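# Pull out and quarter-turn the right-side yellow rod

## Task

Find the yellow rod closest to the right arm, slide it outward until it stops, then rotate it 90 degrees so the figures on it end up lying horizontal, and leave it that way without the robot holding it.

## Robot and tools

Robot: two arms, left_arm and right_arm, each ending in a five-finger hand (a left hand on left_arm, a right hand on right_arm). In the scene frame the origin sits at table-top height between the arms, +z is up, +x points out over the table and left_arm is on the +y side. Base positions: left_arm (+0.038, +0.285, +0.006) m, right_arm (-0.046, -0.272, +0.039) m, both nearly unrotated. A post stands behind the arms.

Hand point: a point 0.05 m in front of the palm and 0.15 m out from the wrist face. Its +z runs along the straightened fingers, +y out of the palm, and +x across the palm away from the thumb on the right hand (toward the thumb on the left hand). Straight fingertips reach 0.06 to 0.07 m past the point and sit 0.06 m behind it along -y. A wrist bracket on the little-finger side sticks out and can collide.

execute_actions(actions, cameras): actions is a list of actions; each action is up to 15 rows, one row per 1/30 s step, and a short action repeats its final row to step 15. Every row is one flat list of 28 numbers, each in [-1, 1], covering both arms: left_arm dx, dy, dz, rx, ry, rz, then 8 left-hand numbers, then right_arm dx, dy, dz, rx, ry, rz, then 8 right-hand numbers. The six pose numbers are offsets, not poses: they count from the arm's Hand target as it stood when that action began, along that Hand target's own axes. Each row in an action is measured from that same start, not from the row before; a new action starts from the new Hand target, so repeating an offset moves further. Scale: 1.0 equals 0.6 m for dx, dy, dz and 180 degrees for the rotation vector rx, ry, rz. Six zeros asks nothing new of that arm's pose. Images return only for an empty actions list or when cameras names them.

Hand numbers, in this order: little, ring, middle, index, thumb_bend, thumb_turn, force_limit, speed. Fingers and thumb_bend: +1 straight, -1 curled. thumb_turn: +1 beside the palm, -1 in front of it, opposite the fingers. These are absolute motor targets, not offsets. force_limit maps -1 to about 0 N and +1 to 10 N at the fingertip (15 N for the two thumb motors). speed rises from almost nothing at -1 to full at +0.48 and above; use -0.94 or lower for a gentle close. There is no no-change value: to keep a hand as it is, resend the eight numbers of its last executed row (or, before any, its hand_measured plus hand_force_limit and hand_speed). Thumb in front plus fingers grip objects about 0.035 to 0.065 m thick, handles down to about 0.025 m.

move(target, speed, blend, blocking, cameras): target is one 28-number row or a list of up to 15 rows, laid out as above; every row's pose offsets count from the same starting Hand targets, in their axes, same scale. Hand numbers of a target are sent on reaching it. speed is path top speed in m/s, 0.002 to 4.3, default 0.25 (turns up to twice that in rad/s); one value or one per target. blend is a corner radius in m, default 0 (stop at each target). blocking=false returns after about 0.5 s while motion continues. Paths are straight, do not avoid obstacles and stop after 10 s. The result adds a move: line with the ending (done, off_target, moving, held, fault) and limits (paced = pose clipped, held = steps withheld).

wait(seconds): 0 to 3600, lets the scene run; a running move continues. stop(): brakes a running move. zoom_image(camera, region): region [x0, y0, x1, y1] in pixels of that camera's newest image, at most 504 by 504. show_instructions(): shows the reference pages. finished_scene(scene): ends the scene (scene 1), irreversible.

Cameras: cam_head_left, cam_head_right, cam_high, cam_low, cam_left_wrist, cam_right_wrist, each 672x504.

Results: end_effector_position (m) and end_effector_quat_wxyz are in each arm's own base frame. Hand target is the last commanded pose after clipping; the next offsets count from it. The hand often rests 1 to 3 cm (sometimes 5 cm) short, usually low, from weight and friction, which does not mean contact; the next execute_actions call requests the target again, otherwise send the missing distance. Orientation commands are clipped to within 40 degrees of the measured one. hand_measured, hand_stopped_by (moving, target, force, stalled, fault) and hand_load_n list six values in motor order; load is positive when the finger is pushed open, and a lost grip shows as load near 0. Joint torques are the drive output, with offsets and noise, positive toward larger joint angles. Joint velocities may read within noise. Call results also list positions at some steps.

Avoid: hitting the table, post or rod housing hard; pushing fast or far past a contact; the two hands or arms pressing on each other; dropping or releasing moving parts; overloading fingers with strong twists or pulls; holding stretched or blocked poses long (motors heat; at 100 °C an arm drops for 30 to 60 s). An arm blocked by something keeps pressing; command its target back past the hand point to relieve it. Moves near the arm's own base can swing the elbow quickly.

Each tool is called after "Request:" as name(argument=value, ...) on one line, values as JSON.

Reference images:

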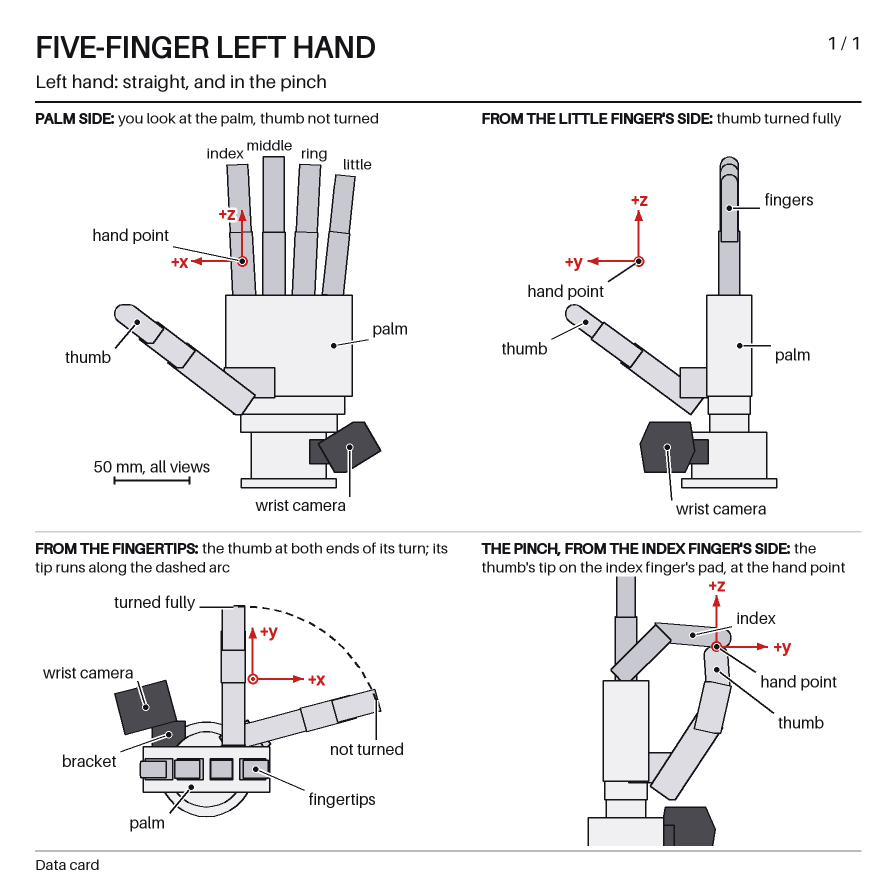

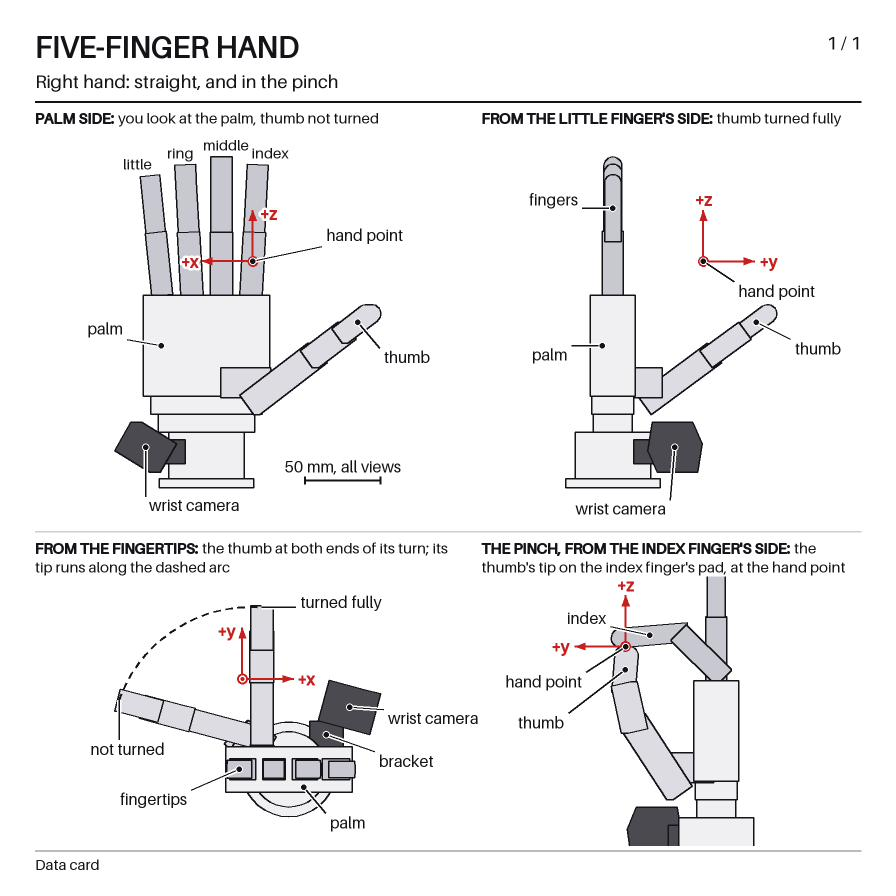

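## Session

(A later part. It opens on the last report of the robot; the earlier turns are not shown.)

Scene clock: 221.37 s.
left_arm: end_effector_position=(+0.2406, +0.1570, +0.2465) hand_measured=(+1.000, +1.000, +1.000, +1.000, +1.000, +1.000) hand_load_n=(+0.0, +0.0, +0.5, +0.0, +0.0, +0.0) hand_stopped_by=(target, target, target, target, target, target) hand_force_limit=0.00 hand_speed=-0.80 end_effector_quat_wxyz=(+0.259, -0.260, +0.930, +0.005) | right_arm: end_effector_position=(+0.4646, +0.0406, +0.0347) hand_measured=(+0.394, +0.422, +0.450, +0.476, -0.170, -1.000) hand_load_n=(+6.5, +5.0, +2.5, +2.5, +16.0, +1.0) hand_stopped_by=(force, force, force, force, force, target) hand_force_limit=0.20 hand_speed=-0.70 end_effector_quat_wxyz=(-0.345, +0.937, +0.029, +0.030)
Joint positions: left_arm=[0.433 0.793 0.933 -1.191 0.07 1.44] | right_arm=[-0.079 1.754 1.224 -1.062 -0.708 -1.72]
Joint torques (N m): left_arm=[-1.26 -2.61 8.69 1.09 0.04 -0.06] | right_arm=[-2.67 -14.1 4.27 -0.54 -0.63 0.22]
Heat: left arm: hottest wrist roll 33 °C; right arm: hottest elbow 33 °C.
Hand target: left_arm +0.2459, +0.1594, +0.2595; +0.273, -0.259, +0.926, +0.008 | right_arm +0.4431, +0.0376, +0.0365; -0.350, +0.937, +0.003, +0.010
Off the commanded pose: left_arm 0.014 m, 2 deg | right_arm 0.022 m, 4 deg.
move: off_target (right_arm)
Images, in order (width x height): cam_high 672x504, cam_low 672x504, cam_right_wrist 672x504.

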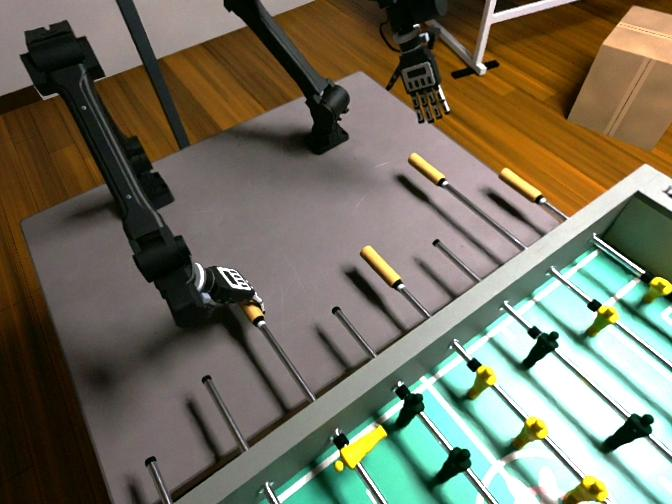

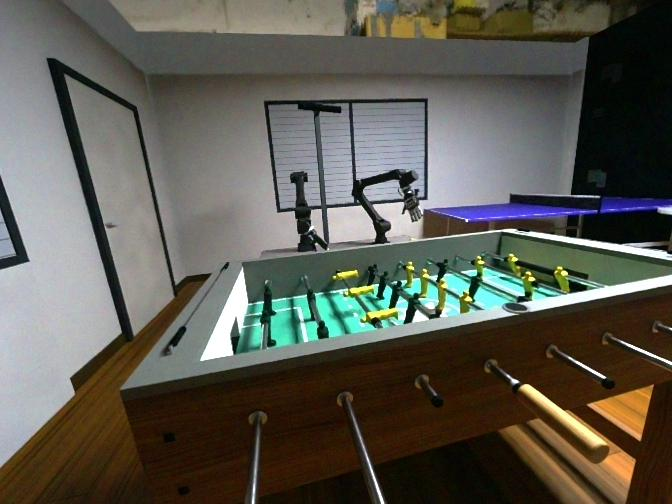

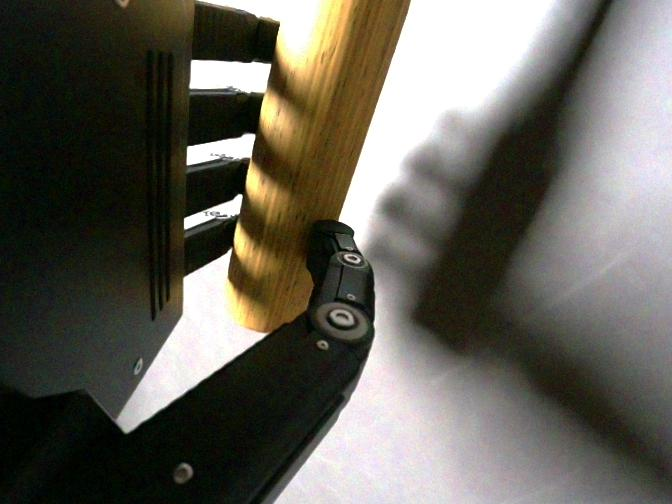

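Request:
move(target=[[0,0,0,0,0,0,1,1,1,1,1,1,0,-0.8, 0.036,-0.004,0,0,0,0,-1,-1,-1,-1,-1,-1,0.2,-0.7],[0,0,0,0,0,0,1,1,1,1,1,1,0,-0.8, 0.036,-0.004,0,0,0,0,0.6,0.6,0.6,0.6,0.5,-1,0.2,-0.8]], speed=0.05, cameras=["cam_high", "cam_right_wrist", "cam_low"])

Request:
zoom_image(camera="cam_high", region=[280, 400, 420, 504])

Request:
zoom_image(camera="cam_low", region=[300, 240, 420, 340])

Scene clock: 227.23 s.
left_arm: end_effector_position=(+0.2406, +0.1570, +0.2465) hand_measured=(+1.000, +1.000, +1.000, +1.000, +1.000, +1.000) hand_load_n=(+0.0, +0.0, +0.0, +0.0, +0.0, +0.0) hand_stopped_by=(target, target, target, target, target, target) hand_force_limit=0.00 hand_speed=-0.80 end_effector_quat_wxyz=(+0.259, -0.260, +0.930, +0.005) | right_arm: end_effector_position=(+0.4570, +0.0413, +0.0364) hand_measured=(+0.600, +0.600, +0.600, +0.600, +0.500, -1.000) hand_load_n=(+0.0, +0.0, +0.0, +0.0, +0.0, +0.0) hand_stopped_by=(target, target, target, target, target, target) hand_force_limit=0.20 hand_speed=-0.80 end_effector_quat_wxyz=(-0.349, +0.937, +0.009, +0.011)
Joint positions: left_arm=[0.433 0.793 0.933 -1.191 0.07 1.44] | right_arm=[-0.081 1.759 1.231 -1.095 -0.711 -1.692]
Joint torques (N m): left_arm=[-1.38 -2.61 8.72 1.09 0.03 -0.05] | right_arm=[-1.9 -11.52 8.81 0.05 -0.51 0.02]
Heat: left arm: hottest wrist roll 33 °C; right arm: hottest elbow 33 °C.
Hand target: left_arm +0.2459, +0.1594, +0.2595; +0.273, -0.259, +0.926, +0.008 | right_arm +0.4646, +0.0394, +0.0385; -0.350, +0.937, +0.003, +0.010
Off the commanded pose: left_arm 0.014 m, 2 deg | right_arm 0.008 m, 1 deg.
move: done; target 2's new numbers were sent with right_arm's hand 0.004 m and 4 deg from that target
Images, in order (width x height): cam_high 672x504, cam_low 672x504, cam_right_wrist 672x504.

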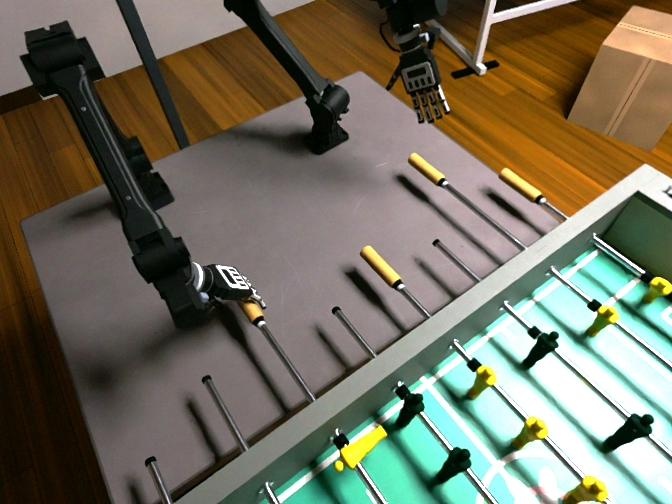

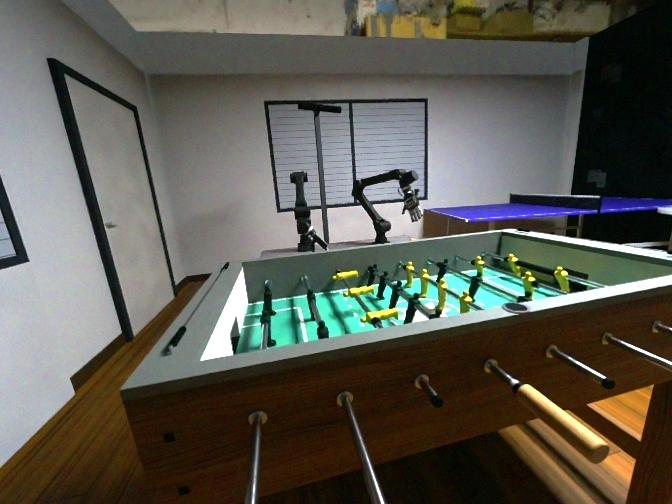

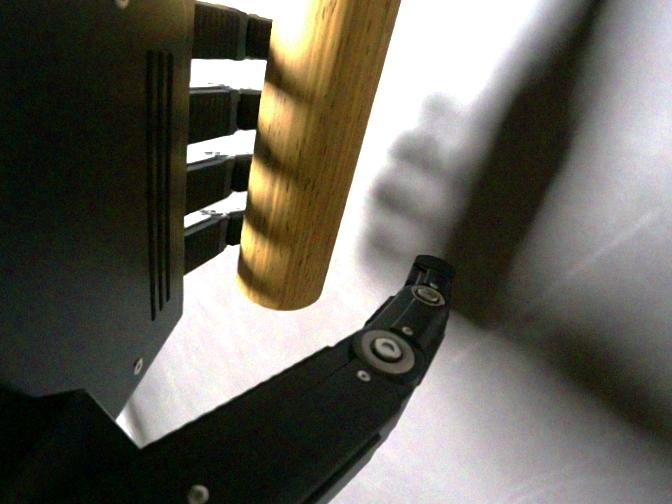

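Scaled by 3.600 from the camera's image (finer frame: 960x720).

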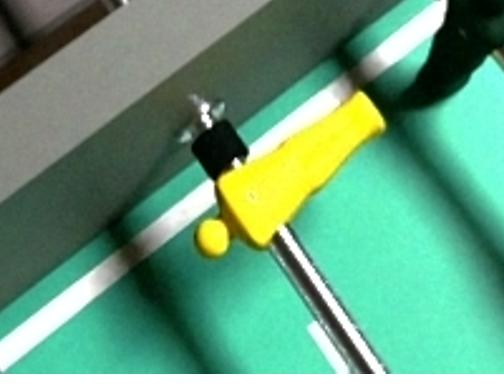

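Scaled by 4.200 from the camera's image (finer frame: 960x720).

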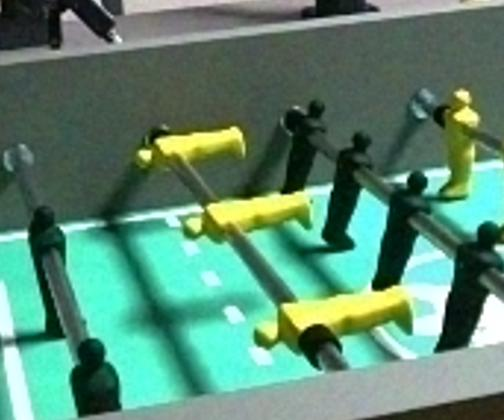

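Request:
move(target=[[0,0,0,0,0,0,1,1,1,1,1,1,0,-0.8, 0,0,0,0,0,0,1,1,1,1,1,-1,0.2,-0.6],[0,0,0,0,0,0,1,1,1,1,1,1,0,-0.8, 0,0,-0.25,0,0,0,1,1,1,1,1,-1,0.2,-0.6]], speed=0.12, cameras=["all"])

Request:
zoom_image(camera="cam_high", region=[280, 400, 420, 504])

Request:
zoom_image(camera="cam_low", region=[300, 240, 420, 340])

Scene clock: 234.63 s.
left_arm: end_effector_position=(+0.2406, +0.1570, +0.2465) hand_measured=(+1.000, +1.000, +1.000, +1.000, +1.000, +1.000) hand_load_n=(+0.0, +0.0, +0.0, +0.0, +0.0, +0.0) hand_stopped_by=(target, target, target, target, target, target) hand_force_limit=0.00 hand_speed=-0.80 end_effector_quat_wxyz=(+0.259, -0.260, +0.930, +0.005) | right_arm: end_effector_position=(+0.4495, -0.0542, +0.1369) hand_measured=(+1.000, +1.000, +1.000, +1.000, +1.000, -1.000) hand_load_n=(+0.0, +0.0, +0.0, +0.0, +0.0, +0.0) hand_stopped_by=(target, target, target, target, target, target) hand_force_limit=0.20 hand_speed=-0.60 end_effector_quat_wxyz=(-0.354, +0.935, -0.008, -0.008)
Joint positions: left_arm=[0.433 0.793 0.933 -1.191 0.07 1.44] | right_arm=[-0.277 1.739 1.476 -1.557 -0.688 -1.921]
Joint torques (N m): left_arm=[-1.32 -2.61 8.69 1.05 0.02 -0.05] | right_arm=[-1.73 -12.98 10.65 -0.39 -0.4 -0.19]
Heat: left arm: hottest wrist roll 33 °C; right arm: hottest elbow 34 °C.
Hand target: left_arm +0.2459, +0.1594, +0.2595; +0.273, -0.259, +0.926, +0.008 | right_arm +0.4620, -0.0588, +0.1517; -0.350, +0.937, +0.003, +0.010
Off the commanded pose: left_arm 0.014 m, 2 deg | right_arm 0.020 m, 2 deg.
move: off_target (right_arm)

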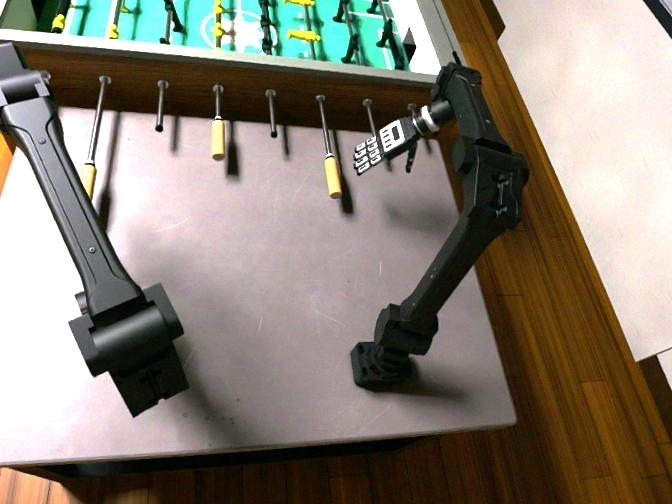

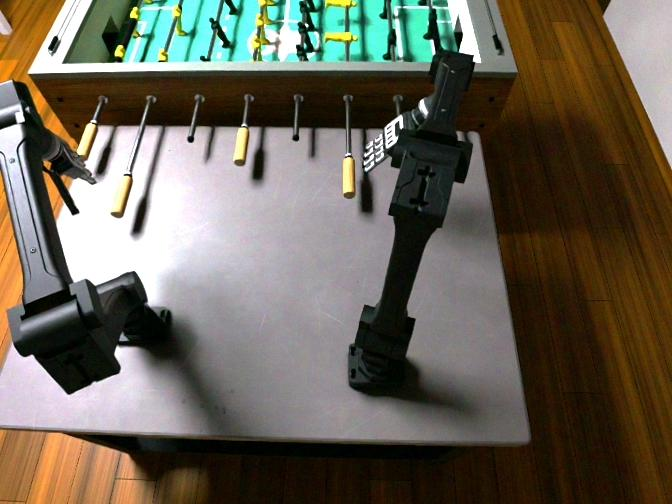

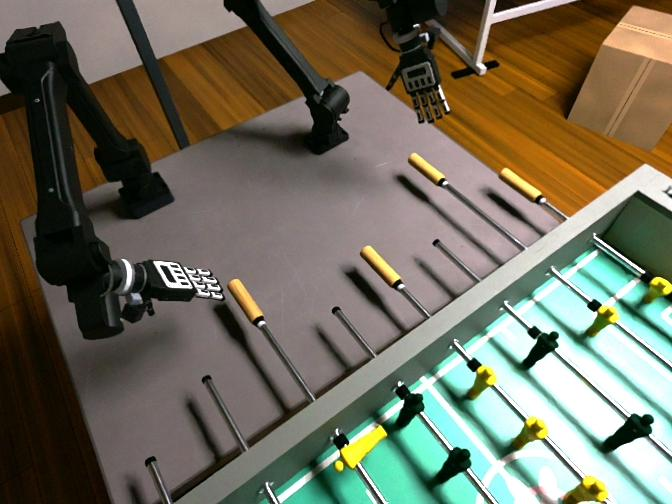

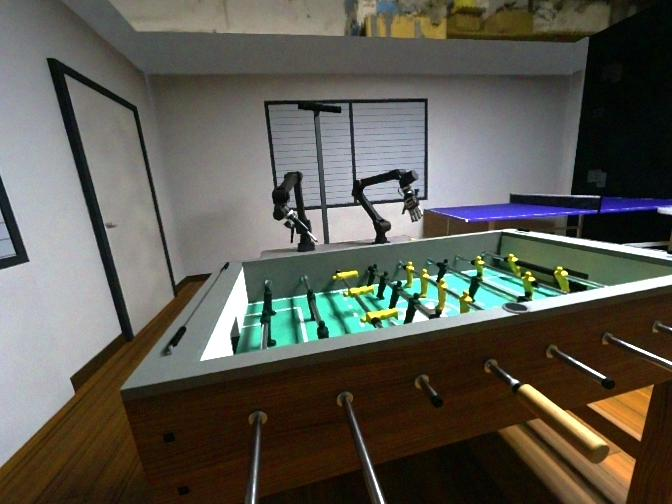

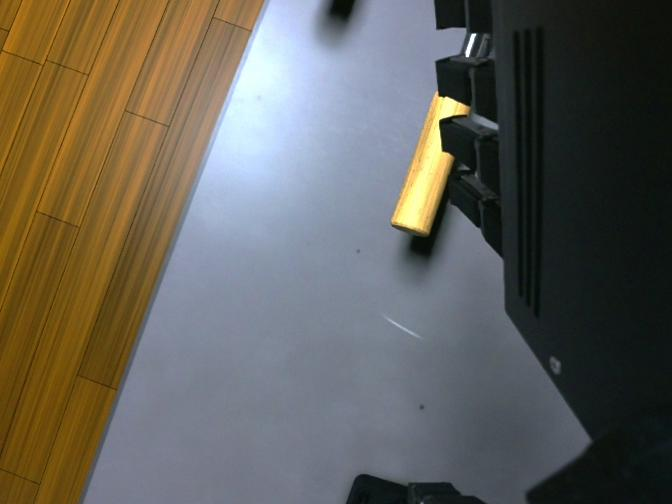

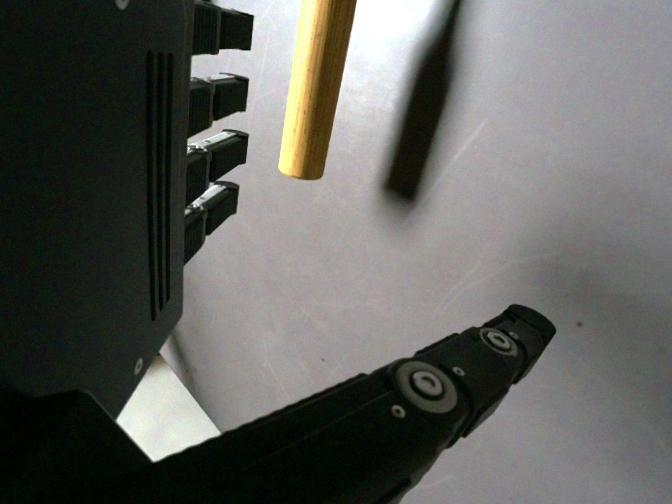

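Scaled by 3.600 from the camera's image (finer frame: 960x720).

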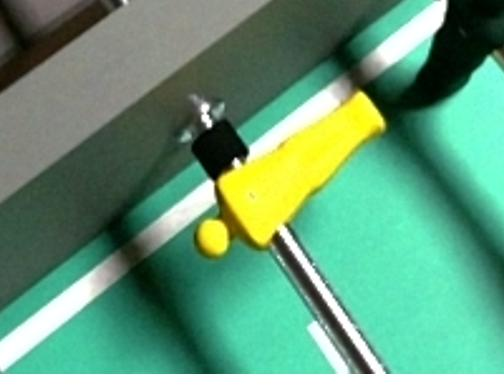

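Scaled by 4.200 from the camera's image (finer frame: 960x720).

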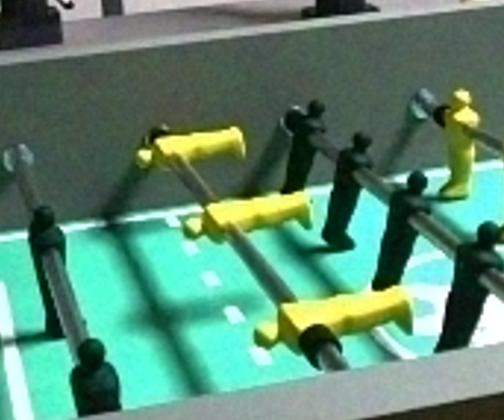

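Request:
zoom_image(camera="cam_high", region=[320, 415, 368, 451])

Request:
zoom_image(camera="cam_high", region=[380, 330, 500, 420])

Scaled by 10.500 from the camera's image (finer frame: 960x720).

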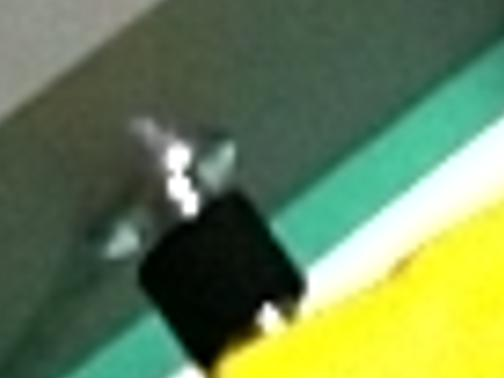

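Scaled by 4.200 from the camera's image (finer frame: 960x720).

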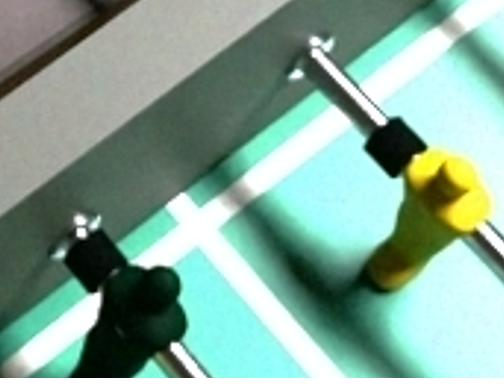

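Request:
finished_scene()

The scene is finished: the task was done.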